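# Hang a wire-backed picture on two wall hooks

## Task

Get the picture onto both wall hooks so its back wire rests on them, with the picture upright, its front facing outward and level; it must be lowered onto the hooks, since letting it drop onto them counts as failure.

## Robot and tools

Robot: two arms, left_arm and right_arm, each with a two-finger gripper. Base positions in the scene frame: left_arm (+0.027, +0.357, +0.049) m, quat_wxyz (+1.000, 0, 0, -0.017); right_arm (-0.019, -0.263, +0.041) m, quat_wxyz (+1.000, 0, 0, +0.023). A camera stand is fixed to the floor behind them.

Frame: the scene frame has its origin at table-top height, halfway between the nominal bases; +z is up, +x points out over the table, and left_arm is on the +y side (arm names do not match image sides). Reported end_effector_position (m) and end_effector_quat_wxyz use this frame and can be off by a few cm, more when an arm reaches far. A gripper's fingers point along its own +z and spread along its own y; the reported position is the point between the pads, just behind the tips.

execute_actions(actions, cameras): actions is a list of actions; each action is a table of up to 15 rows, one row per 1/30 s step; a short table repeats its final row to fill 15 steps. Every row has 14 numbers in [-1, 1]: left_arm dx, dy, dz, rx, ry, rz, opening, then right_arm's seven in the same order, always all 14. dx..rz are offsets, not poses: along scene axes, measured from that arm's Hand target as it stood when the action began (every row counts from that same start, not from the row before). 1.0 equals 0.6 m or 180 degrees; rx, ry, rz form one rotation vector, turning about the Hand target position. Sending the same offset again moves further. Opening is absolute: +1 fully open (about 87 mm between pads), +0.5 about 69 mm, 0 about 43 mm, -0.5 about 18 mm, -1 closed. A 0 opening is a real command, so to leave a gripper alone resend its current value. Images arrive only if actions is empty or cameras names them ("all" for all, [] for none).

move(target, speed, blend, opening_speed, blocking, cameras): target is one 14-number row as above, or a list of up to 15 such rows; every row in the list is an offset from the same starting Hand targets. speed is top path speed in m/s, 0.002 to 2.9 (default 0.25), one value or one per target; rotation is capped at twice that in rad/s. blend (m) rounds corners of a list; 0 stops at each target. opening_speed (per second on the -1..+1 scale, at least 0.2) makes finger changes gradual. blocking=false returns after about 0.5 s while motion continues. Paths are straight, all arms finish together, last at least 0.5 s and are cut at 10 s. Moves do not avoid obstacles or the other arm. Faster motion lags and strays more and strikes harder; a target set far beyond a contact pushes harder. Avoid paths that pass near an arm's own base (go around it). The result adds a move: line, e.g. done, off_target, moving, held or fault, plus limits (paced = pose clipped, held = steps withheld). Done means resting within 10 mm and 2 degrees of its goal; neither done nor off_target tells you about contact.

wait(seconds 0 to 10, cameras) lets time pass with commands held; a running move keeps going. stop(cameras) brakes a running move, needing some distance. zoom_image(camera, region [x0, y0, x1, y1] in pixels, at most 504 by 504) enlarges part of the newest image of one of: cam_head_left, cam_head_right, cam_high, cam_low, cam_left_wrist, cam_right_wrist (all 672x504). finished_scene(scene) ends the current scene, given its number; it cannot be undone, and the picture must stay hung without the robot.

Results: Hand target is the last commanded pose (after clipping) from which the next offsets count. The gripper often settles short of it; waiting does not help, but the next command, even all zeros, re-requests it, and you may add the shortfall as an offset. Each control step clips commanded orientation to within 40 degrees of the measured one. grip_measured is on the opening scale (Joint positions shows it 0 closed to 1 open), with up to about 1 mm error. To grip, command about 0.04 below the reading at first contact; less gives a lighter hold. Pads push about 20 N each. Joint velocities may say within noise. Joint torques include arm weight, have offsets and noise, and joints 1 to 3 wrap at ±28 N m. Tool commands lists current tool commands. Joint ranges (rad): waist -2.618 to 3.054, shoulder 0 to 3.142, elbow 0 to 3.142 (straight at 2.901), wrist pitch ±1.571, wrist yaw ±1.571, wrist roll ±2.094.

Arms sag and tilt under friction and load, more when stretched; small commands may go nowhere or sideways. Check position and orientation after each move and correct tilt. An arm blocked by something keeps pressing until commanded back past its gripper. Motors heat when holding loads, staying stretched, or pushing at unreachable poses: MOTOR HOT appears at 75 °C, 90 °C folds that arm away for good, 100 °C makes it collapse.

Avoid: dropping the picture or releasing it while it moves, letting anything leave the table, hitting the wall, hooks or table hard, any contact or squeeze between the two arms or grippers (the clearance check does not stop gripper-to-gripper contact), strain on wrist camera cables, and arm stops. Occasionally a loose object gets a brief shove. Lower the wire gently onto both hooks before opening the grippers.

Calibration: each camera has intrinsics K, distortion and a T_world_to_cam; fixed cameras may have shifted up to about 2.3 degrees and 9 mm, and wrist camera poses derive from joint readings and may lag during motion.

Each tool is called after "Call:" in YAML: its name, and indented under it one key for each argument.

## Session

Call:
execute_actions:
  actions: []

Call:
zoom_image:
  camera: "cam_head_left"
  region: [230, 110, 490, 310]

Call:
zoom_image:
  camera: "cam_head_right"
  region: [230, 110, 490, 310]

Call:
zoom_image:
  camera: "cam_high"
  region: [380, 140, 520, 400]

Scene clock: 0.00 s.
left_arm: end_effector_position=(+0.4075, +0.3159, +0.0996) grip_measured=+1.000 end_effector_quat_wxyz=(+0.565, +0.056, +0.821, -0.060) | right_arm: end_effector_position=(+0.3580, -0.2522, +0.0785) grip_measured=+1.000 end_effector_quat_wxyz=(+0.543, -0.003, +0.840, +0.014)
Joint positions: left_arm=[-0.026 1.536 0.385 0.787 0.105 0.003 1] | right_arm=[-0.023 1.542 0.388 0.73 -0.006 0.02 1]
Joint velocities: within noise
Joint torques (N m): no reading
Heat: left arm: 27 °C; right arm: 30 °C.
Hand target: left_arm +0.4079, +0.3160, +0.1001; +0.564, +0.056, +0.822, -0.059 | right_arm +0.3637, -0.2521, +0.0880; +0.555, -0.003, +0.831, +0.015
Tool commands: left_gripper/opening=+1.0 right_gripper/opening=+1.0
camera_calibration:
cam_left_wrist: T_world_to_cam=[[-0.150549, -0.987735, 0.0414035, 0.366703], [-0.937581, 0.129373, -0.322807, 0.39403], [0.313492, -0.0874173, -0.945559, 0.141392], [0, 0, 0, 1]] pos_world=[0.380316, 0.323589, 0.245708]
cam_right_wrist: T_world_to_cam=[[0.0343883, -0.999338, -0.0118689, -0.264935], [-0.963802, -0.0300191, -0.264922, 0.379539], [0.26439, 0.0205495, -0.964197, 0.131156], [0, 0, 0, 1]] pos_world=[0.340235, -0.256061, 0.223864]

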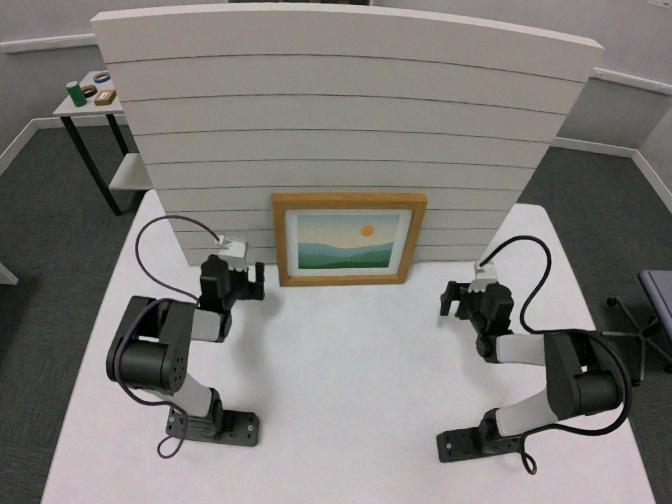

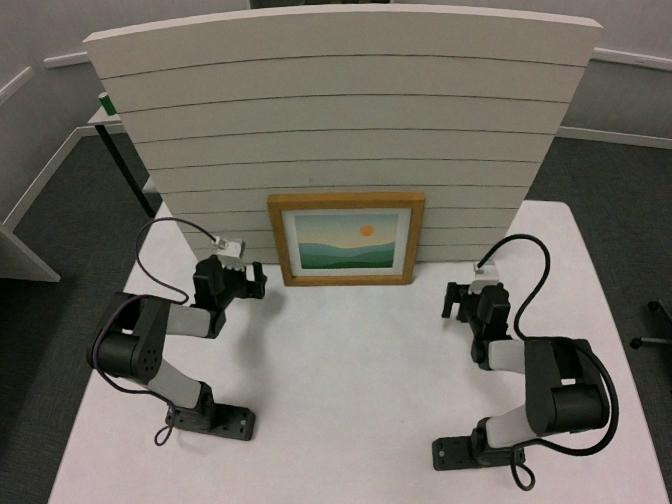

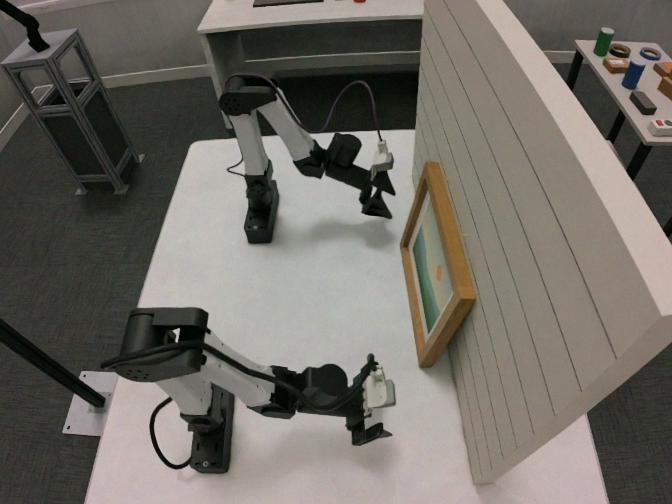

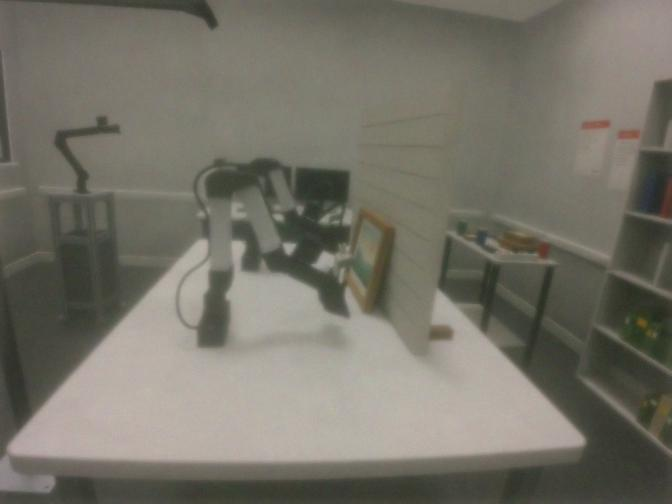

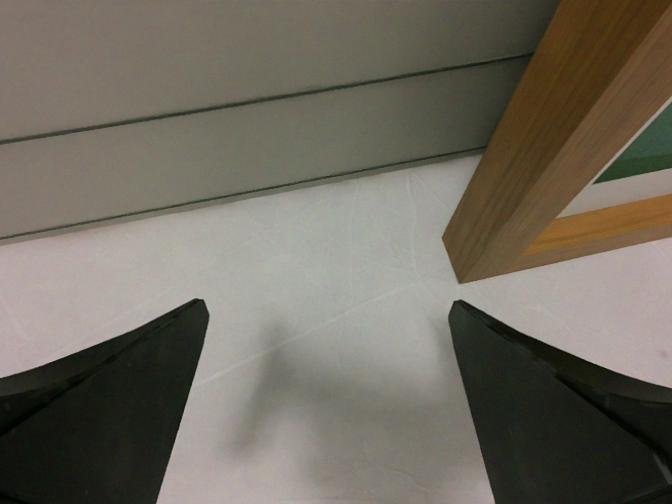

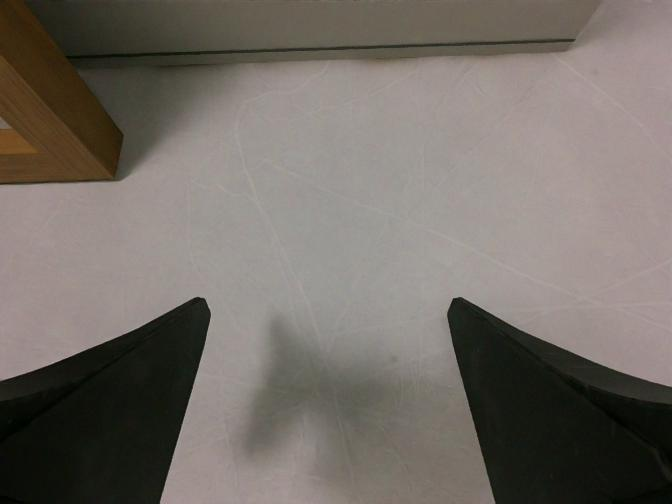

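Scaled by 1.938 from the camera's 672x504 image, which has a finer 960x720 frame.

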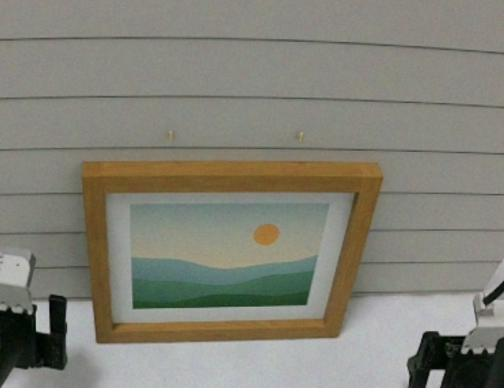

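Scaled by 1.938 from the camera's 672x504 image, which has a finer 960x720 frame.

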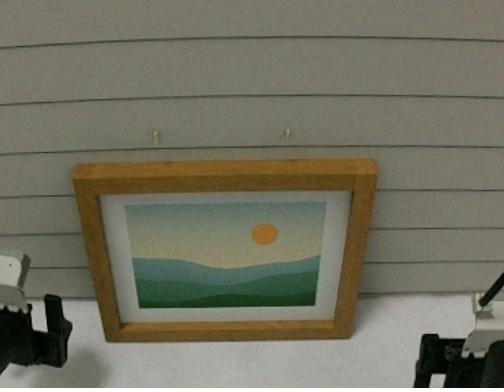

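Scaled by 1.938 from the camera's 672x504 image, which has a finer 960x720 frame.

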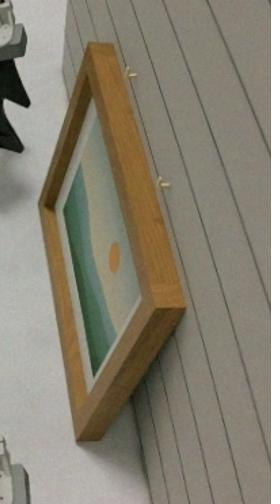

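Call:
move:
  target: [0.017,-0.17,0.122,0.007,-0.0725,0.068,1,0.11,0.252,0.157,-0.0036,-0.089,0.008,1]
  cameras: ["cam_left_wrist","cam_right_wrist","cam_high"]

Scene clock: 15.30 s.
left_arm: end_effector_position=(+0.4122, +0.2164, +0.1667) grip_measured=+1.000 end_effector_quat_wxyz=(+0.649, -0.009, +0.761, +0.017) | right_arm: end_effector_position=(+0.4198, -0.1050, +0.1651) grip_measured=+1.000 end_effector_quat_wxyz=(+0.645, -0.028, +0.764, +0.012)
Joint positions: left_arm=[-0.56 1.539 0.523 0.822 -0.622 -0.099 1] | right_arm=[0.455 1.684 0.718 0.779 0.44 0.062 1]
Joint torques (N m): left_arm=[-0.43 -4.48 7.53 1.81 -0.24 -0.07] | right_arm=[0.53 -5.38 9.85 2.13 0.15 0.08]
Heat: left arm: 31 °C; right arm: 34 °C.
Hand target: left_arm +0.4180, +0.2139, +0.1732; +0.656, -0.019, +0.754, +0.017 | right_arm +0.4297, -0.1009, +0.1822; +0.666, -0.019, +0.746, +0.017
Off the commanded pose: left_arm 0.009 m, 2 deg | right_arm 0.020 m, 3 deg.
move: off_target (right_arm)
camera_calibration:
cam_left_wrist: T_world_to_cam=[[0.0421279, -0.999089, -0.00684615, 0.197358], [-0.860133, -0.0327807, -0.509015, 0.467167], [0.508326, 0.0273323, -0.860731, 0.0753469], [0, 0, 0, 1]] pos_world=[0.355211, 0.210433, 0.304]
cam_right_wrist: T_world_to_cam=[[0.0692601, -0.997121, 0.030877, -0.140419], [-0.863916, -0.0754275, -0.497955, 0.458286], [0.498851, 0.00781328, -0.866653, 0.0793477], [0, 0, 0, 1]] pos_world=[0.366064, -0.106067, 0.301309]
Images, in order (width x height): cam_high 672x504, cam_left_wrist 672x504, cam_right_wrist 672x504.

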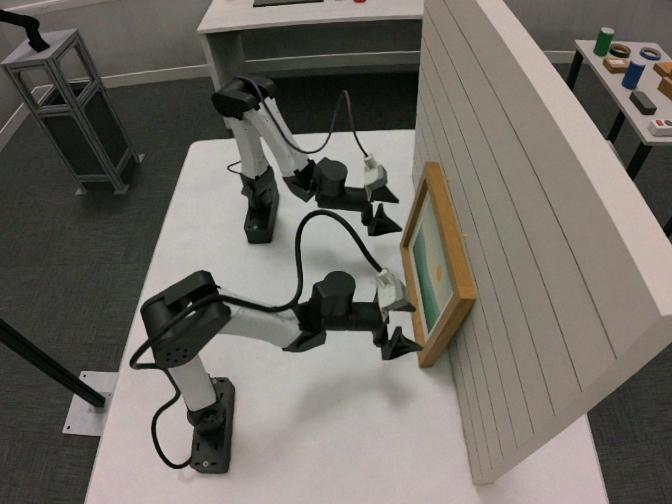

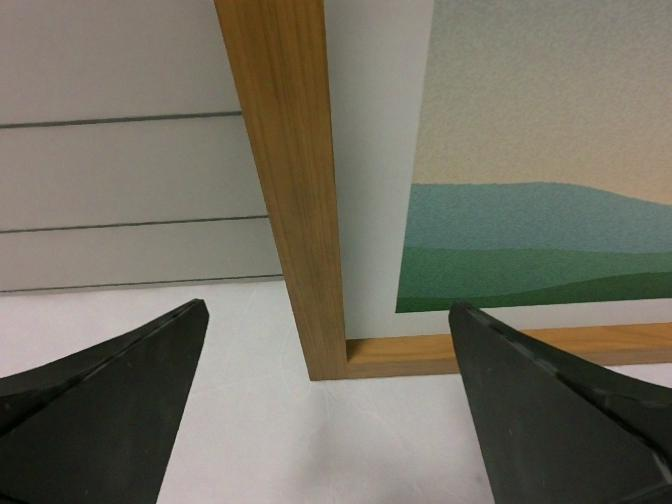

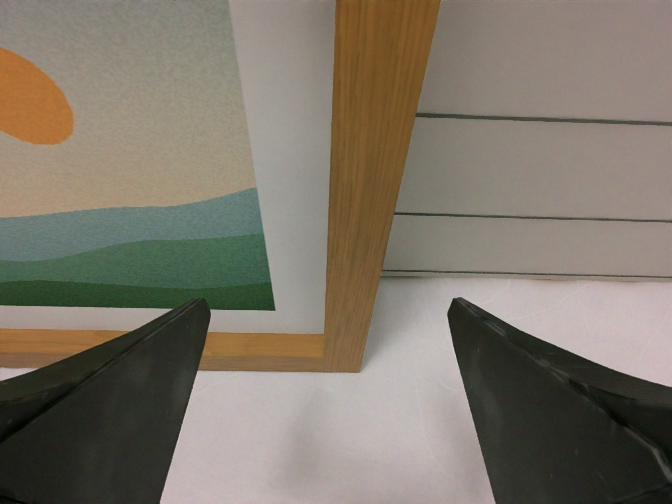

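Call:
move:
  target: [0.052,0.008,0.006,0,0,0.004,1,0.065,-0.016,0.008,0,0,0,1]
  speed: 0.1
  cameras: ["cam_left_wrist","cam_right_wrist","cam_high"]

Call:
zoom_image:
  camera: "cam_high"
  region: [330, 150, 490, 410]

Scene clock: 21.27 s.
left_arm: end_effector_position=(+0.4430, +0.2218, +0.1739) grip_measured=+1.000 end_effector_quat_wxyz=(+0.654, -0.027, +0.756, +0.023) | right_arm: end_effector_position=(+0.4605, -0.1147, +0.1772) grip_measured=+1.000 end_effector_quat_wxyz=(+0.657, -0.016, +0.754, +0.009)
Joint positions: left_arm=[-0.499 1.62 0.624 0.822 -0.596 -0.099 1] | right_arm=[0.384 1.777 0.851 0.778 0.393 0.05 1]
Joint torques (N m): left_arm=[0.21 -5.22 7.68 1.71 0.02 0.05] | right_arm=[-0.21 -6.24 10.26 1.77 -0.17 0.08]
Heat: left arm: 31 °C; right arm: 35 °C.
Hand target: left_arm +0.4493, +0.2188, +0.1769; +0.656, -0.024, +0.754, +0.021 | right_arm +0.4687, -0.1106, +0.1872; +0.666, -0.018, +0.746, +0.017
Off the commanded pose: left_arm 0.007 m, 0 deg | right_arm 0.014 m, 2 deg.
move: off_target (right_arm)
camera_calibration:
cam_left_wrist: T_world_to_cam=[[0.0764156, -0.997036, 0.00888317, 0.183065], [-0.85092, -0.0698554, -0.52063, 0.503728], [0.519708, 0.0322254, -0.853736, 0.0584015], [0, 0, 0, 1]] pos_world=[0.384291, 0.215828, 0.310489]
cam_right_wrist: T_world_to_cam=[[0.045634, -0.998761, 0.0198435, -0.140554], [-0.84911, -0.0492453, -0.525916, 0.499794], [0.526242, 0.00715036, -0.850305, 0.0540369], [0, 0, 0, 1]] pos_world=[0.402357, -0.116154, 0.311586]
Images, in order (width x height): cam_high 672x504, cam_left_wrist 672x504, cam_right_wrist 672x504.

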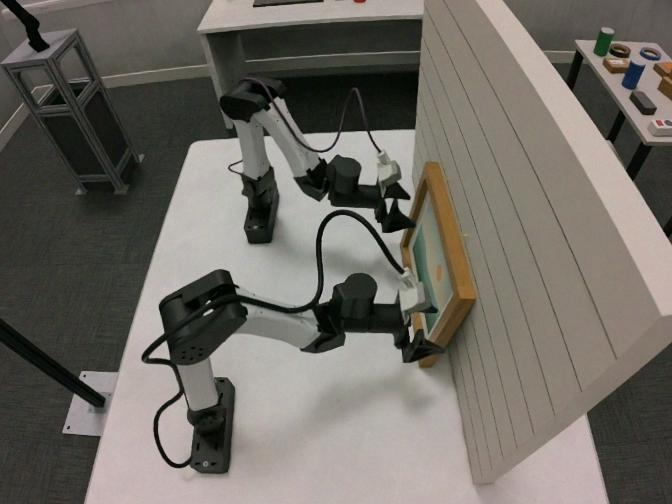

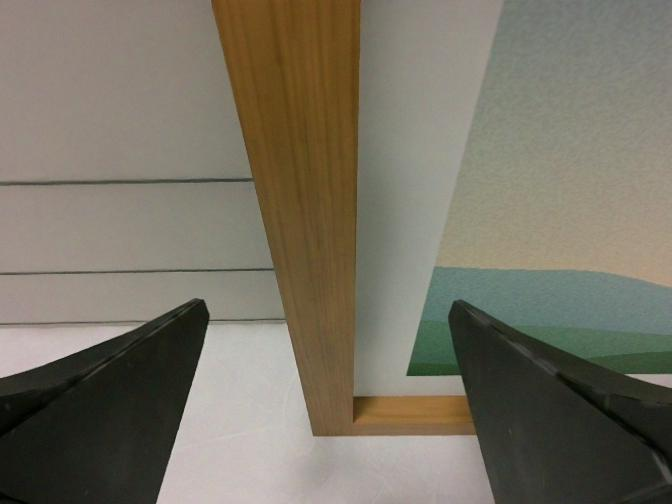

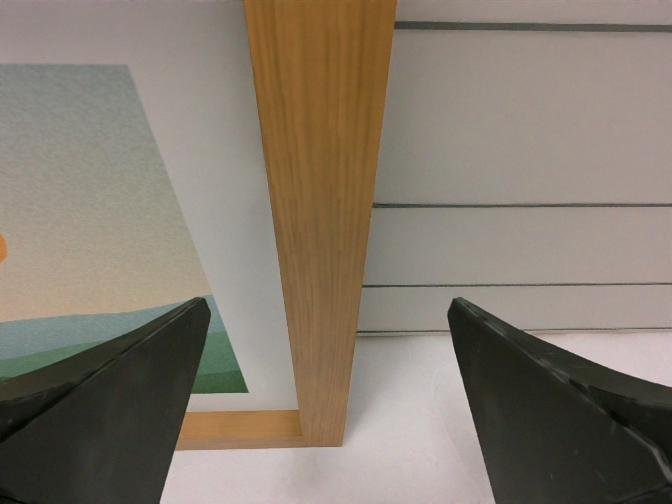

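Scaled by 1.938 from the camera's 672x504 image, which has a finer 960x720 frame.

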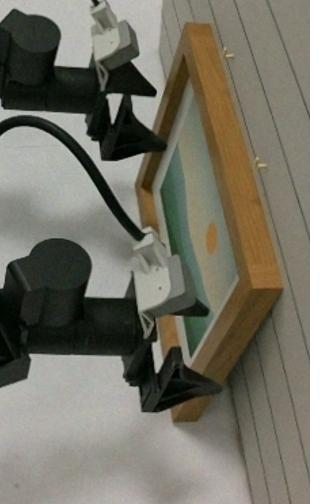

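Call:
move:
  target:
    - [0.0225,0.007,0,0,0,0,1,0.0215,0.001,-0.006,0,0,0,1]
    - [0.0225,0.007,0,0,0,0,-0.41,0.0215,0.001,-0.006,0,0,0,-0.41]
  speed: 0.05
  opening_speed: 0.7
  cameras: ["cam_high","cam_left_wrist","cam_right_wrist"]

Call:
zoom_image:
  camera: "cam_high"
  region: [330, 150, 490, 410]

Scene clock: 29.00 s.
left_arm: end_effector_position=(+0.4566, +0.2270, +0.1737) grip_measured=-0.336 end_effector_quat_wxyz=(+0.654, -0.029, +0.756, +0.022) | right_arm: end_effector_position=(+0.4705, -0.1112, +0.1697) grip_measured=-0.339 end_effector_quat_wxyz=(+0.651, -0.025, +0.759, +0.012)
Joint positions: left_arm=[-0.462 1.654 0.661 0.822 -0.561 -0.096 0.332] | right_arm=[0.373 1.822 0.89 0.768 0.364 0.043 0.331]
Joint torques (N m): left_arm=[-0.12 -5.5 7.76 1.73 0 0.08] | right_arm=[-0.44 -6.35 10.73 1.91 -0.03 0.12]
Heat: left arm: 31 °C; right arm: 36 °C.
Hand target: left_arm +0.4628, +0.2230, +0.1769; +0.656, -0.024, +0.754, +0.021 | right_arm +0.4816, -0.1098, +0.1835; +0.666, -0.019, +0.746, +0.017
Off the commanded pose: left_arm 0.008 m, 1 deg | right_arm 0.018 m, 2 deg.
move: off_target (right_arm); target 2's new opening was sent with right_arm's hand 0.017 m and 2 deg from that target
camera_calibration:
cam_left_wrist: T_world_to_cam=[[0.0791402, -0.996794, 0.0117979, 0.185553], [-0.851335, -0.0737393, -0.519414, 0.516459], [0.518618, 0.0310626, -0.854441, 0.0518735], [0, 0, 0, 1]] pos_world=[0.398093, 0.22143, 0.31039]
cam_right_wrist: T_world_to_cam=[[0.0644896, -0.99754, 0.0274695, -0.147398], [-0.855842, -0.0694434, -0.512554, 0.503268], [0.513201, 0.00954486, -0.858215, 0.0502136], [0, 0, 0, 1]] pos_world=[0.414454, -0.112567, 0.305095]
Images, in order (width x height): cam_high 672x504, cam_left_wrist 672x504, cam_right_wrist 672x504.

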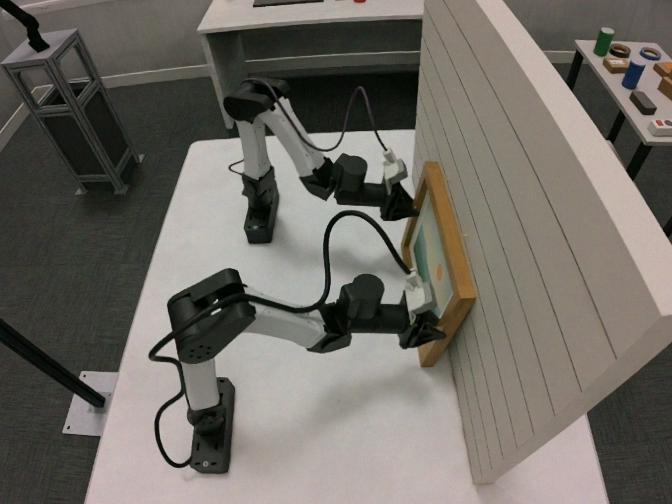

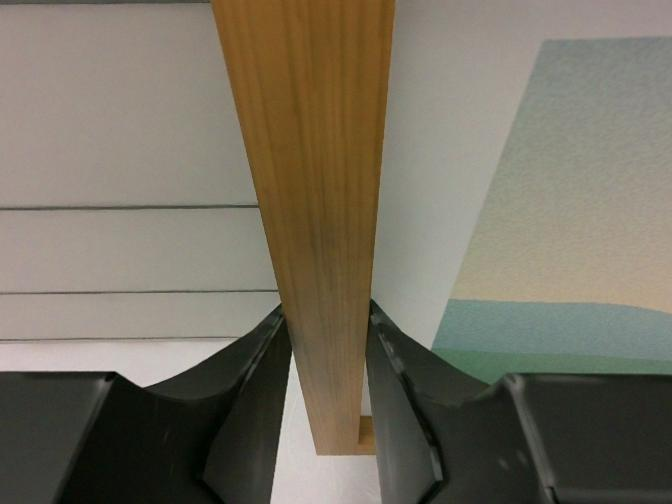

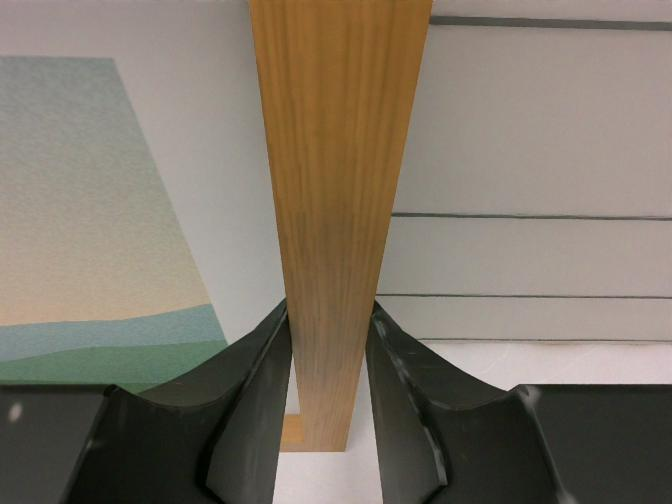

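Scaled by 1.938 from the camera's 672x504 image, which has a finer 960x720 frame.

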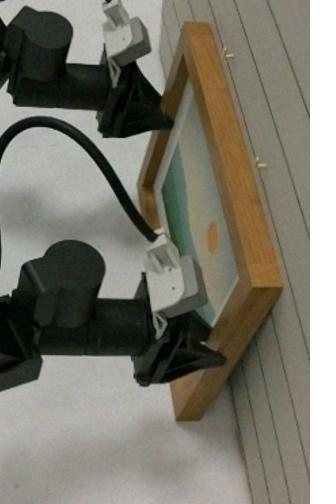

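Call:
move:
  target:
    - [-0.08,0.0,0.06,0,0,0,-0.42,-0.08,0,0.06,0,0,0,-0.42]
    - [-0.19,0.0,0.2,0,-0.17,0,-0.42,-0.19,0,0.2,0,-0.17,0,-0.42]
  speed: 0.13
  blend: [0.02,0]
  cameras: ["cam_high"]

Call:
zoom_image:
  camera: "cam_high"
  region: [340, 110, 440, 370]

Scene clock: 34.33 s.
left_arm: end_effector_position=(+0.3536, +0.2320, +0.2761) grip_measured=-0.334 end_effector_quat_wxyz=(+0.800, -0.032, +0.599, +0.035) | right_arm: end_effector_position=(+0.3730, -0.1081, +0.2731) grip_measured=-0.335 end_effector_quat_wxyz=(+0.806, -0.027, +0.592, +0.015)
Joint positions: left_arm=[-0.732 1.363 0.303 1.484 -0.817 0.308 0.333] | right_arm=[0.551 1.548 0.493 1.402 0.507 -0.201 0.333]
Joint torques (N m): left_arm=[-1.68 -3.69 5.11 2.25 0.56 0.37] | right_arm=[1.06 -5.03 6.78 2.61 -0.16 -0.52]
Heat: left arm: 32 °C; right arm: 37 °C.
Hand target: left_arm +0.3488, +0.2230, +0.2968; +0.832, -0.029, +0.554, +0.014 | right_arm +0.3676, -0.1099, +0.3035; +0.839, -0.022, +0.544, +0.011
Off the commanded pose: left_arm 0.023 m, 7 deg | right_arm 0.031 m, 7 deg.
joint sent to its limit (left arm) — joint 4 (wrist pitch), upper limit. The joint targets still meet the commanded pose.
move: off_target (left_arm, right_arm)
Images, in order (width x height): cam_high 672x504.

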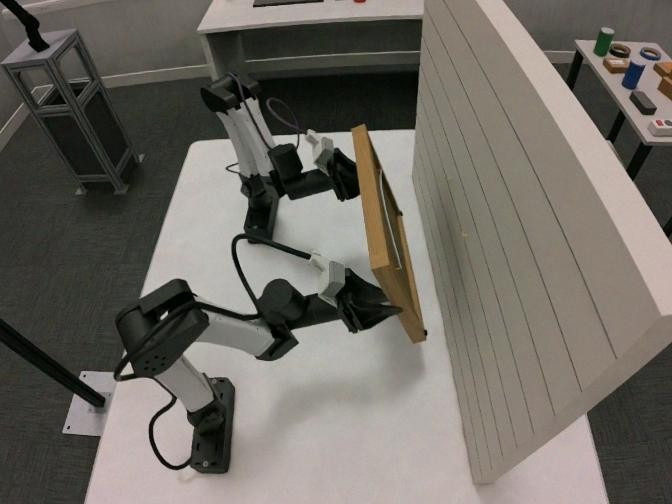

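Scaled by 1.938 from the camera's 672x504 image, which has a finer 960x720 frame.

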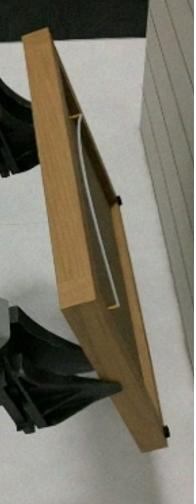

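Call:
move:
  target:
    - [0.03,0.003,0.08,0,0.05,0,-0.42,0.025,0.006,0.07,0,0.05,0,-0.42]
    - [0.132,0.007,0.102,0,0.094,0,-0.42,0.124,0.012,0.0925,0,0.095,0,-0.42]
  speed: 0.12
  blend: [0.02,0]
  cameras: ["cam_high","cam_head_left"]

Call:
zoom_image:
  camera: "cam_high"
  region: [380, 100, 500, 340]

Call:
zoom_image:
  camera: "cam_head_left"
  region: [230, 110, 490, 310]

Scene clock: 41.77 s.
left_arm: end_effector_position=(+0.4212, +0.2331, +0.3210) grip_measured=-0.333 end_effector_quat_wxyz=(+0.711, -0.024, +0.702, +0.031) | right_arm: end_effector_position=(+0.4345, -0.1078, +0.3142) grip_measured=-0.333 end_effector_quat_wxyz=(+0.710, -0.022, +0.704, +0.004)
Joint positions: left_arm=[-0.529 1.259 0.8 0.475 -0.641 0.019 0.333] | right_arm=[0.449 1.485 0.988 0.506 0.459 -0.03 0.333]
Joint torques (N m): left_arm=[-0.39 -4.92 11.36 2.15 0.11 0.35] | right_arm=[0.46 -6.26 13.61 2.29 -0.16 -0.27]
Heat: left arm: 34 °C; right arm: 38 °C.
Hand target: left_arm +0.4280, +0.2273, +0.3582; +0.741, -0.027, +0.671, +0.018 | right_arm +0.4420, -0.1026, +0.3589; +0.749, -0.021, +0.663, +0.014
Off the commanded pose: left_arm 0.038 m, 5 deg | right_arm 0.046 m, 7 deg.
move: off_target (left_arm, right_arm)
Images, in order (width x height): cam_head_left 672x504, cam_high 672x504.

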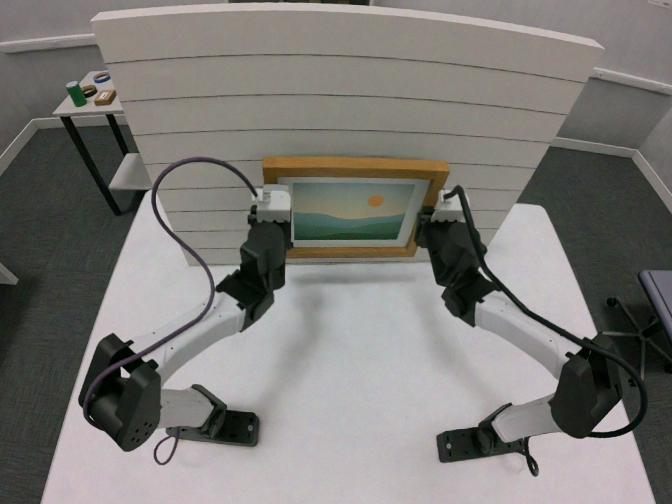

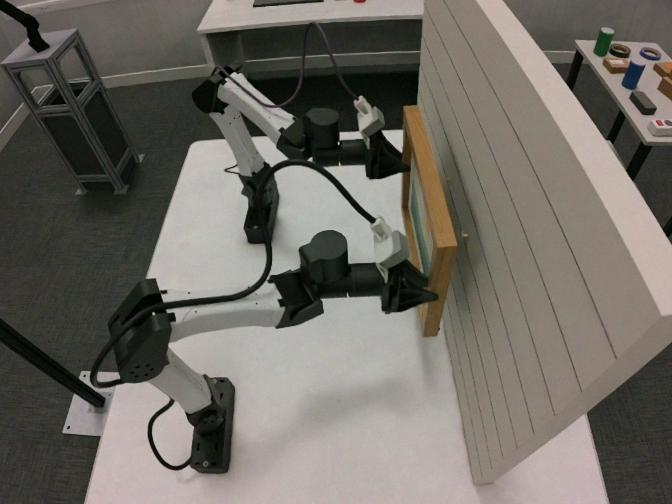

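Scaled by 2.100 from the camera's 672x504 image, which has a finer 960x720 frame.

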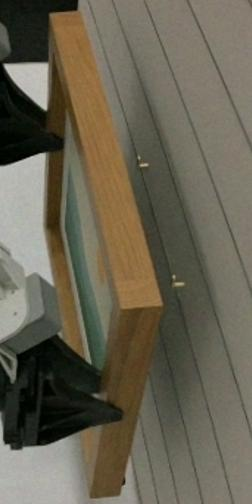

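Scaled by 1.938 from the camera's 672x504 image, which has a finer 960x720 frame.

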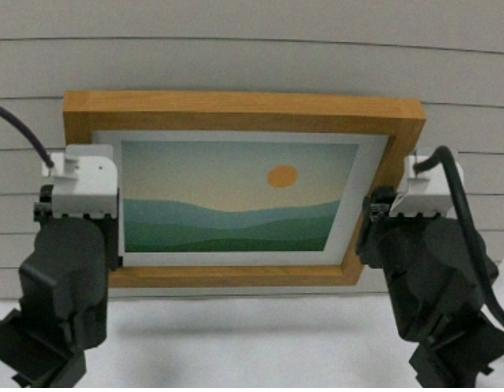

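Call:
move:
  target: [0.083,0,-0.018,0,0.011,0,-0.42,0.086,0,-0.013,0,0.011,0,-0.42]
  speed: 0.06
  cameras: ["cam_high","cam_head_left"]

Call:
zoom_image:
  camera: "cam_high"
  region: [380, 100, 500, 340]

Call:
zoom_image:
  camera: "cam_head_left"
  region: [230, 110, 490, 310]

Scene clock: 46.17 s.
left_arm: end_effector_position=(+0.4676, +0.2338, +0.3082) grip_measured=-0.333 end_effector_quat_wxyz=(+0.696, -0.025, +0.717, +0.031) | right_arm: end_effector_position=(+0.4818, -0.1076, +0.3020) grip_measured=-0.333 end_effector_quat_wxyz=(+0.693, -0.024, +0.721, +0.004)
Joint positions: left_arm=[-0.441 1.432 0.927 0.47 -0.554 -0.01 0.333] | right_arm=[0.383 1.653 1.157 0.452 0.39 -0.011 0.333]
Joint torques (N m): left_arm=[-0.36 -6.17 11.63 2.22 0.09 0.33] | right_arm=[0.23 -7.39 14.31 2.41 -0.11 -0.21]
Heat: left arm: 35 °C; right arm: 39 °C.
Hand target: left_arm +0.4778, +0.2273, +0.3474; +0.729, -0.026, +0.683, +0.018 | right_arm +0.4936, -0.1028, +0.3513; +0.737, -0.020, +0.675, +0.015
Off the commanded pose: left_arm 0.041 m, 6 deg | right_arm 0.051 m, 7 deg.
move: off_target (left_arm, right_arm)
Images, in order (width x height): cam_head_left 672x504, cam_high 672x504.

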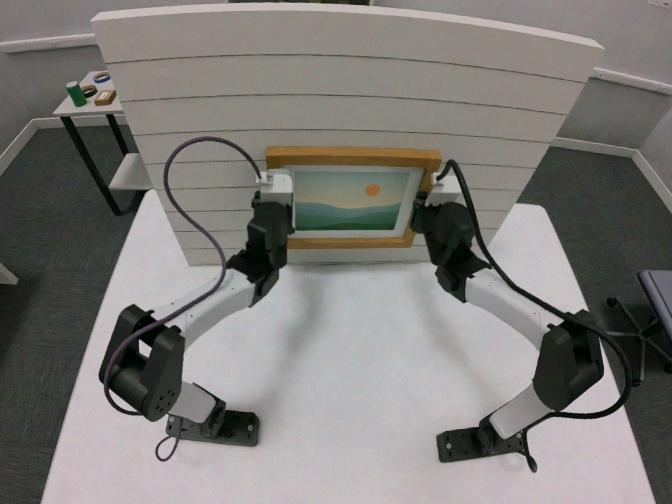

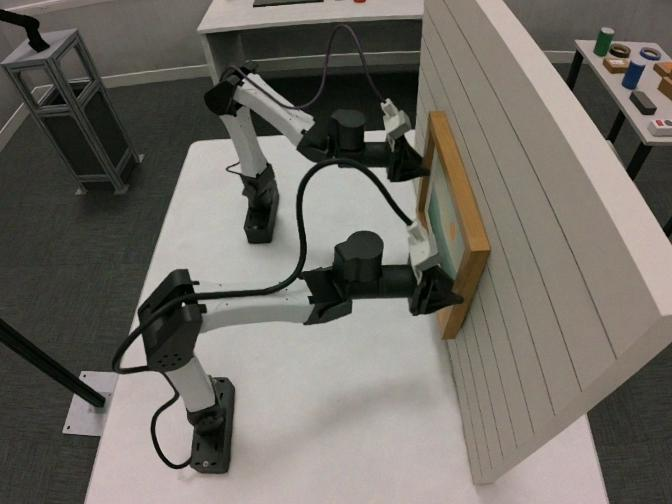

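Scaled by 2.100 from the camera's 672x504 image, which has a finer 960x720 frame.

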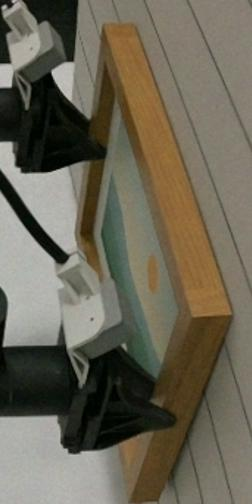

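Scaled by 1.938 from the camera's 672x504 image, which has a finer 960x720 frame.

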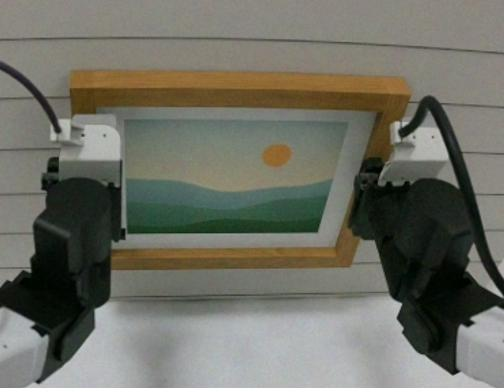

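Call:
move:
  target: [0.004,0,-0.045,0,0,0,-0.42,0.004,0,-0.042,0,0,0,-0.42]
  speed: 0.05

Call:
move:
  target: [0.002,0,-0.02,0,0,0,-0.42,0.002,0,-0.02,0,0,0,-0.42]
  speed: 0.04

Scene clock: 50.60 s.
left_arm: end_effector_position=(+0.4701, +0.2344, +0.3070) grip_measured=-0.333 end_effector_quat_wxyz=(+0.702, -0.031, +0.711, +0.032) | right_arm: end_effector_position=(+0.4840, -0.1078, +0.3009) grip_measured=-0.333 end_effector_quat_wxyz=(+0.697, -0.019, +0.717, +0.004)
Joint positions: left_arm=[-0.441 1.446 0.914 0.518 -0.564 -0.005 0.333] | right_arm=[0.383 1.663 1.15 0.482 0.397 -0.009 0.333]
Joint torques (N m): left_arm=[0.06 -3.6 7.16 2.72 0.22 0.26] | right_arm=[-0.1 -5.04 9.48 2.95 -0.21 -0.19]
Heat: left arm: 36 °C; right arm: 40 °C.
Hand target: left_arm +0.4802, +0.2272, +0.3203; +0.729, -0.026, +0.683, +0.018 | right_arm +0.4961, -0.1028, +0.3260; +0.737, -0.020, +0.675, +0.015
Off the commanded pose: left_arm 0.018 m, 5 deg | right_arm 0.028 m, 7 deg.
move: off_target (left_arm, right_arm)

Scene clock: 51.53 s.
left_arm: end_effector_position=(+0.4704, +0.2354, +0.3062) grip_measured=-0.333 end_effector_quat_wxyz=(+0.712, -0.031, +0.700, +0.034) | right_arm: end_effector_position=(+0.4842, -0.1084, +0.3001) grip_measured=-0.333 end_effector_quat_wxyz=(+0.706, -0.021, +0.708, +0.002)
Joint positions: left_arm=[-0.441 1.454 0.885 0.589 -0.566 0.015 0.333] | right_arm=[0.383 1.667 1.126 0.537 0.397 -0.024 0.333]
Joint torques (N m): left_arm=[0.28 -2.09 6.95 2.56 0.29 0.07] | right_arm=[-0.32 -3.54 9.18 2.86 -0.26 -0.04]
Heat: left arm: 36 °C; right arm: 40 °C.
Hand target: left_arm +0.4814, +0.2272, +0.3083; +0.729, -0.026, +0.683, +0.018 | right_arm +0.4973, -0.1028, +0.3140; +0.737, -0.020, +0.675, +0.015
Off the commanded pose: left_arm 0.014 m, 3 deg | right_arm 0.020 m, 5 deg.
move: off_target (left_arm, right_arm)

Call:
move:
  target:
    - [0,0,0.035,0,0,0,-0.42,0,0,0.035,0,0,0,-0.42]
    - [-0.016,0,0.035,0,0,0,-0.42,-0.016,0,0.035,0,0,0,-0.42]
  speed: 0.05
  blend: [0.02,0]

Call:
move:
  target: [0,0,-0.025,0,0,0,-0.42,0,0,-0.025,0,0,0,-0.42]
  speed: 0.04

Scene clock: 56.50 s.
left_arm: end_effector_position=(+0.4693, +0.2337, +0.3060) grip_measured=-0.333 end_effector_quat_wxyz=(+0.711, -0.027, +0.702, +0.032) | right_arm: end_effector_position=(+0.4838, -0.1086, +0.3002) grip_measured=-0.333 end_effector_quat_wxyz=(+0.705, -0.021, +0.709, +0.002)
Joint positions: left_arm=[-0.444 1.449 0.885 0.579 -0.56 0.015 0.334] | right_arm=[0.383 1.665 1.126 0.533 0.397 -0.025 0.333]
Joint torques (N m): left_arm=[-0.79 -7.17 9.36 1.9 0.11 0.1] | right_arm=[0.77 -8.09 11.26 2.25 -0.15 -0.07]
Heat: left arm: 38 °C; right arm: 41 °C.
Hand target: left_arm +0.4718, +0.2272, +0.3293; +0.729, -0.026, +0.683, +0.018 | right_arm +0.4876, -0.1028, +0.3351; +0.737, -0.020, +0.675, +0.015
Off the commanded pose: left_arm 0.024 m, 3 deg | right_arm 0.035 m, 5 deg.
move: off_target (left_arm, right_arm); blend cut to 0.0048 m at target 1

Scene clock: 57.33 s.
left_arm: end_effector_position=(+0.4694, +0.2337, +0.3066) grip_measured=-0.333 end_effector_quat_wxyz=(+0.712, -0.027, +0.701, +0.032) | right_arm: end_effector_position=(+0.4835, -0.1079, +0.3003) grip_measured=-0.334 end_effector_quat_wxyz=(+0.708, -0.021, +0.706, +0.005)
Joint positions: left_arm=[-0.444 1.449 0.885 0.582 -0.56 0.015 0.334] | right_arm=[0.383 1.665 1.117 0.552 0.392 -0.025 0.333]
Joint torques (N m): left_arm=[-0.77 -5.29 6.01 2.41 0.11 0.08] | right_arm=[0.77 -6.43 8.2 2.59 -0.1 -0.06]
Heat: left arm: 38 °C; right arm: 42 °C.
Hand target: left_arm +0.4718, +0.2272, +0.3143; +0.729, -0.026, +0.683, +0.018 | right_arm +0.4876, -0.1028, +0.3201; +0.737, -0.020, +0.675, +0.015
Off the commanded pose: left_arm 0.010 m, 3 deg | right_arm 0.021 m, 5 deg.
move: off_target (left_arm, right_arm)

Call:
move:
  target:
    - [0,0,0.035,0,0.02,0,-0.42,0,0,0.03,0,0.02,0,-0.42]
    - [-0.012,0,0.035,0,0.02,0,-0.42,-0.012,0,0.03,0,0.02,0,-0.42]
  speed: 0.05
  blend: [0.01,0]
  cameras: ["cam_high"]

Call:
zoom_image:
  camera: "cam_high"
  region: [400, 100, 520, 340]

Scene clock: 63.37 s.
left_arm: end_effector_position=(+0.4626, +0.2334, +0.2877) grip_measured=-0.332 end_effector_quat_wxyz=(+0.670, -0.024, +0.741, +0.033) | right_arm: end_effector_position=(+0.4771, -0.1072, +0.2795) grip_measured=-0.334 end_effector_quat_wxyz=(+0.666, -0.023, +0.746, +0.006)
Joint positions: left_arm=[-0.446 1.434 0.919 0.396 -0.558 -0.047 0.334] | right_arm=[0.385 1.657 1.144 0.391 0.39 0.025 0.333]
Joint torques (N m): left_arm=[-1.36 -9.95 10.99 2.05 -0.05 0.35] | right_arm=[1.25 -10.92 12.9 2.3 0.05 -0.25]
Heat: left arm: 38 °C; right arm: 43 °C.
Hand target: left_arm +0.4646, +0.2271, +0.3354; +0.708, -0.025, +0.706, +0.019 | right_arm +0.4804, -0.1028, +0.3380; +0.716, -0.020, +0.698, +0.015
Off the commanded pose: left_arm 0.048 m, 6 deg | right_arm 0.059 m, 8 deg.
move: off_target (left_arm, right_arm); blend cut to 0.0036 m at target 1
Images, in order (width x height): cam_high 672x504.

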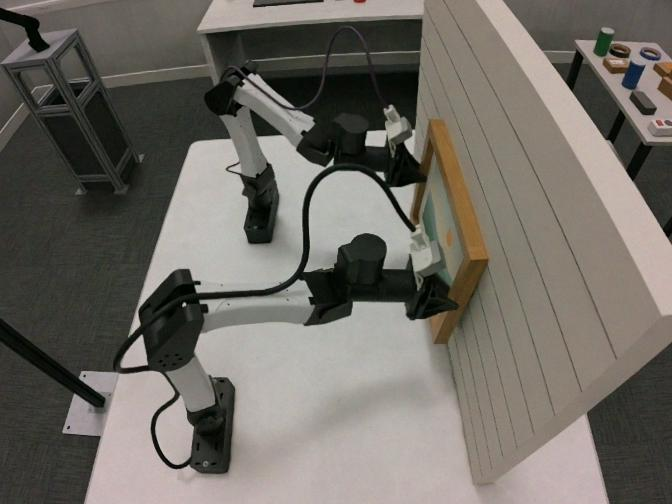

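Scaled by 2.100 from the camera's 672x504 image, which has a finer 960x720 frame.

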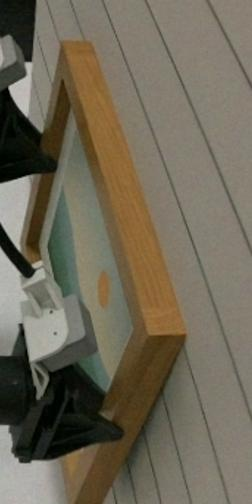

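Call:
move:
  target: [0.008,0,-0.025,0,-0.01,0,-0.42,0.008,0,-0.025,0,-0.01,0,-0.42]
  speed: 0.04

Call:
move:
  target: [0.006,0,-0.025,0,-0.005,0,-0.42,0.006,0,-0.022,0,-0.005,0,-0.42]
  speed: 0.04
  cameras: ["cam_high"]

Call:
zoom_image:
  camera: "cam_high"
  region: [400, 100, 520, 340]

Scene clock: 66.67 s.
left_arm: end_effector_position=(+0.4647, +0.2331, +0.2976) grip_measured=-0.333 end_effector_quat_wxyz=(+0.686, -0.025, +0.727, +0.031) | right_arm: end_effector_position=(+0.4790, -0.1069, +0.2886) grip_measured=-0.334 end_effector_quat_wxyz=(+0.683, -0.021, +0.731, +0.008)
Joint positions: left_arm=[-0.446 1.432 0.912 0.452 -0.558 -0.026 0.333] | right_arm=[0.385 1.656 1.133 0.448 0.39 0.011 0.333]
Joint torques (N m): left_arm=[-0.87 -6.3 6.9 2.67 0.02 0.28] | right_arm=[0.83 -7.64 8.94 2.84 -0.02 -0.25]
Heat: left arm: 38 °C; right arm: 43 °C.
Hand target: left_arm +0.4694, +0.2271, +0.3203; +0.719, -0.026, +0.695, +0.019 | right_arm +0.4853, -0.1028, +0.3229; +0.726, -0.020, +0.687, +0.015
Off the commanded pose: left_arm 0.024 m, 5 deg | right_arm 0.035 m, 7 deg.
move: off_target (left_arm, right_arm)

Scene clock: 67.70 s.
left_arm: end_effector_position=(+0.4678, +0.2328, +0.2819) grip_measured=-0.333 end_effector_quat_wxyz=(+0.690, -0.027, +0.722, +0.030) | right_arm: end_effector_position=(+0.4814, -0.1068, +0.2745) grip_measured=-0.334 end_effector_quat_wxyz=(+0.686, -0.022, +0.727, +0.007)
Joint positions: left_arm=[-0.443 1.467 0.863 0.55 -0.558 -0.022 0.333] | right_arm=[0.384 1.682 1.093 0.527 0.39 0.004 0.333]
Joint torques (N m): left_arm=[-0.65 -6.31 6.86 2.7 0.07 0.35] | right_arm=[0.59 -7.47 9.02 2.88 -0.05 -0.24]
Heat: left arm: 38 °C; right arm: 43 °C.
Hand target: left_arm +0.4730, +0.2272, +0.3055; +0.724, -0.026, +0.689, +0.018 | right_arm +0.4889, -0.1027, +0.3098; +0.732, -0.020, +0.681, +0.015
Off the commanded pose: left_arm 0.025 m, 6 deg | right_arm 0.036 m, 7 deg.
move: off_target (left_arm, right_arm)
Images, in order (width x height): cam_high 672x504.

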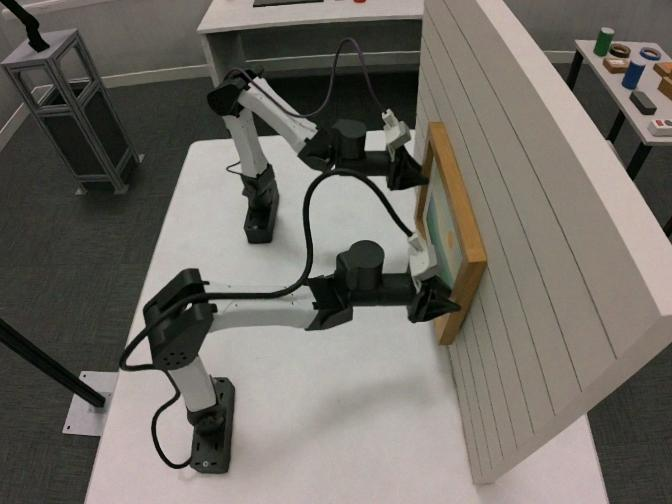

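Scaled by 2.100 from the camera's 672x504 image, which has a finer 960x720 frame.

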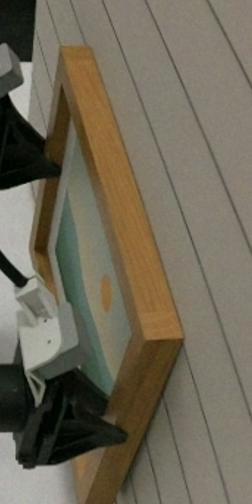

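Call:
move:
  target: [0.0,0,-0.025,0,0,0,-0.42,0.0,0,-0.025,0,0,0,-0.42]
  speed: 0.04

Call:
move:
  target: [0.0,0,-0.02,0,0.01,0,-0.42,0.0,0,-0.02,0,0.01,0,-0.42]
  speed: 0.04
  cameras: ["cam_high","cam_head_left"]

Call:
zoom_image:
  camera: "cam_high"
  region: [400, 100, 520, 340]

Scene clock: 70.80 s.
left_arm: end_effector_position=(+0.4691, +0.2326, +0.2719) grip_measured=-0.333 end_effector_quat_wxyz=(+0.696, -0.028, +0.717, +0.029) | right_arm: end_effector_position=(+0.4826, -0.1067, +0.2653) grip_measured=-0.334 end_effector_quat_wxyz=(+0.693, -0.021, +0.721, +0.007)
Joint positions: left_arm=[-0.443 1.492 0.824 0.634 -0.558 -0.015 0.333] | right_arm=[0.383 1.702 1.058 0.601 0.39 -0.002 0.333]
Joint torques (N m): left_arm=[-0.66 -6.24 6.54 2.55 0.08 0.29] | right_arm=[0.62 -7.25 8.68 2.76 -0.07 -0.19]
Heat: left arm: 39 °C; right arm: 44 °C.
Hand target: left_arm +0.4730, +0.2272, +0.2904; +0.724, -0.026, +0.689, +0.018 | right_arm +0.4888, -0.1027, +0.2949; +0.732, -0.020, +0.681, +0.015
Off the commanded pose: left_arm 0.020 m, 5 deg | right_arm 0.030 m, 6 deg.
move: off_target (left_arm, right_arm)

Scene clock: 71.53 s.
left_arm: end_effector_position=(+0.4702, +0.2326, +0.2707) grip_measured=-0.333 end_effector_quat_wxyz=(+0.697, -0.030, +0.716, +0.030) | right_arm: end_effector_position=(+0.4835, -0.1069, +0.2642) grip_measured=-0.335 end_effector_quat_wxyz=(+0.694, -0.020, +0.720, +0.007)
Joint positions: left_arm=[-0.443 1.499 0.824 0.644 -0.56 -0.015 0.333] | right_arm=[0.383 1.708 1.056 0.612 0.392 -0.002 0.333]
Joint torques (N m): left_arm=[-0.49 -5.64 6.08 2.34 0.12 0.13] | right_arm=[0.49 -6.58 8.39 2.52 -0.11 -0.08]
Heat: left arm: 39 °C; right arm: 44 °C.
Hand target: left_arm +0.4730, +0.2272, +0.2782; +0.713, -0.026, +0.700, +0.019 | right_arm +0.4888, -0.1027, +0.2828; +0.721, -0.020, +0.693, +0.015
Off the commanded pose: left_arm 0.010 m, 3 deg | right_arm 0.020 m, 5 deg.
move: off_target (left_arm, right_arm)
Images, in order (width x height): cam_head_left 672x504, cam_high 672x504.

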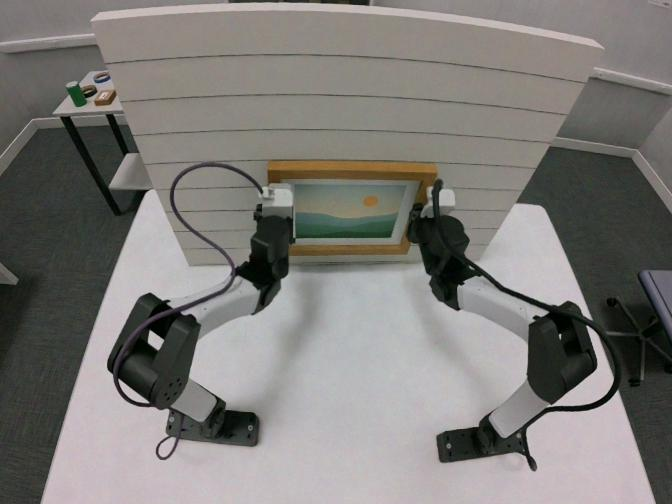

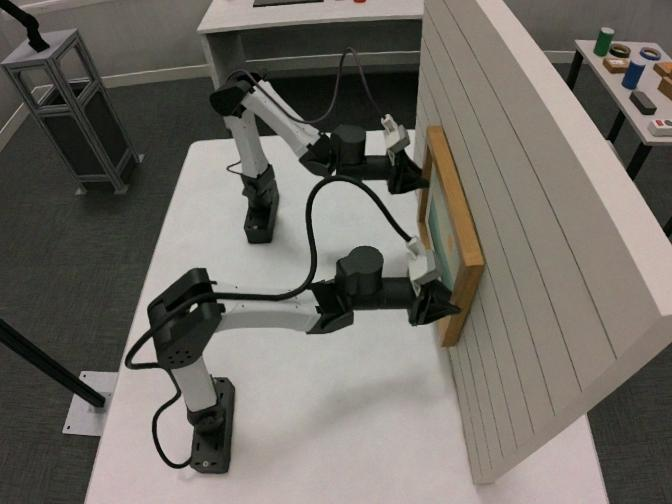

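Scaled by 2.100 from the camera's 672x504 image, which has a finer 960x720 frame.

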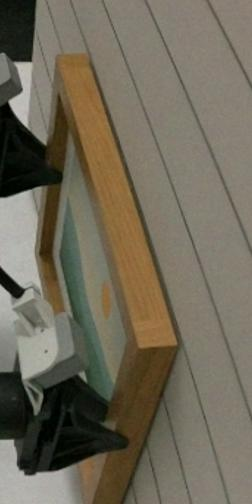

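Call:
move:
  target: [0.0,0,-0.018,0,0.01,0,-0.42,0.0,0,-0.03,0,0.02,0,-0.42]
  speed: 0.04

Scene clock: 73.73 s.
left_arm: end_effector_position=(+0.4704, +0.2327, +0.2701) grip_measured=-0.334 end_effector_quat_wxyz=(+0.697, -0.031, +0.716, +0.030) | right_arm: end_effector_position=(+0.4837, -0.1068, +0.2632) grip_measured=-0.336 end_effector_quat_wxyz=(+0.693, -0.017, +0.721, +0.009)
Joint positions: left_arm=[-0.443 1.501 0.824 0.645 -0.562 -0.018 0.333] | right_arm=[0.383 1.71 1.056 0.612 0.394 0.005 0.332]
Joint torques (N m): left_arm=[-0.31 -4.86 5.86 2.12 0.16 0.01] | right_arm=[0.13 -5.39 9.05 1.97 -0.17 0.11]
Heat: left arm: 39 °C; right arm: 44 °C.
Hand target: left_arm +0.4730, +0.2272, +0.2676; +0.702, -0.025, +0.711, +0.019 | right_arm +0.4888, -0.1027, +0.2648; +0.699, -0.019, +0.715, +0.016
Off the commanded pose: left_arm 0.007 m, 2 deg | right_arm 0.007 m, 1 deg.
move: done


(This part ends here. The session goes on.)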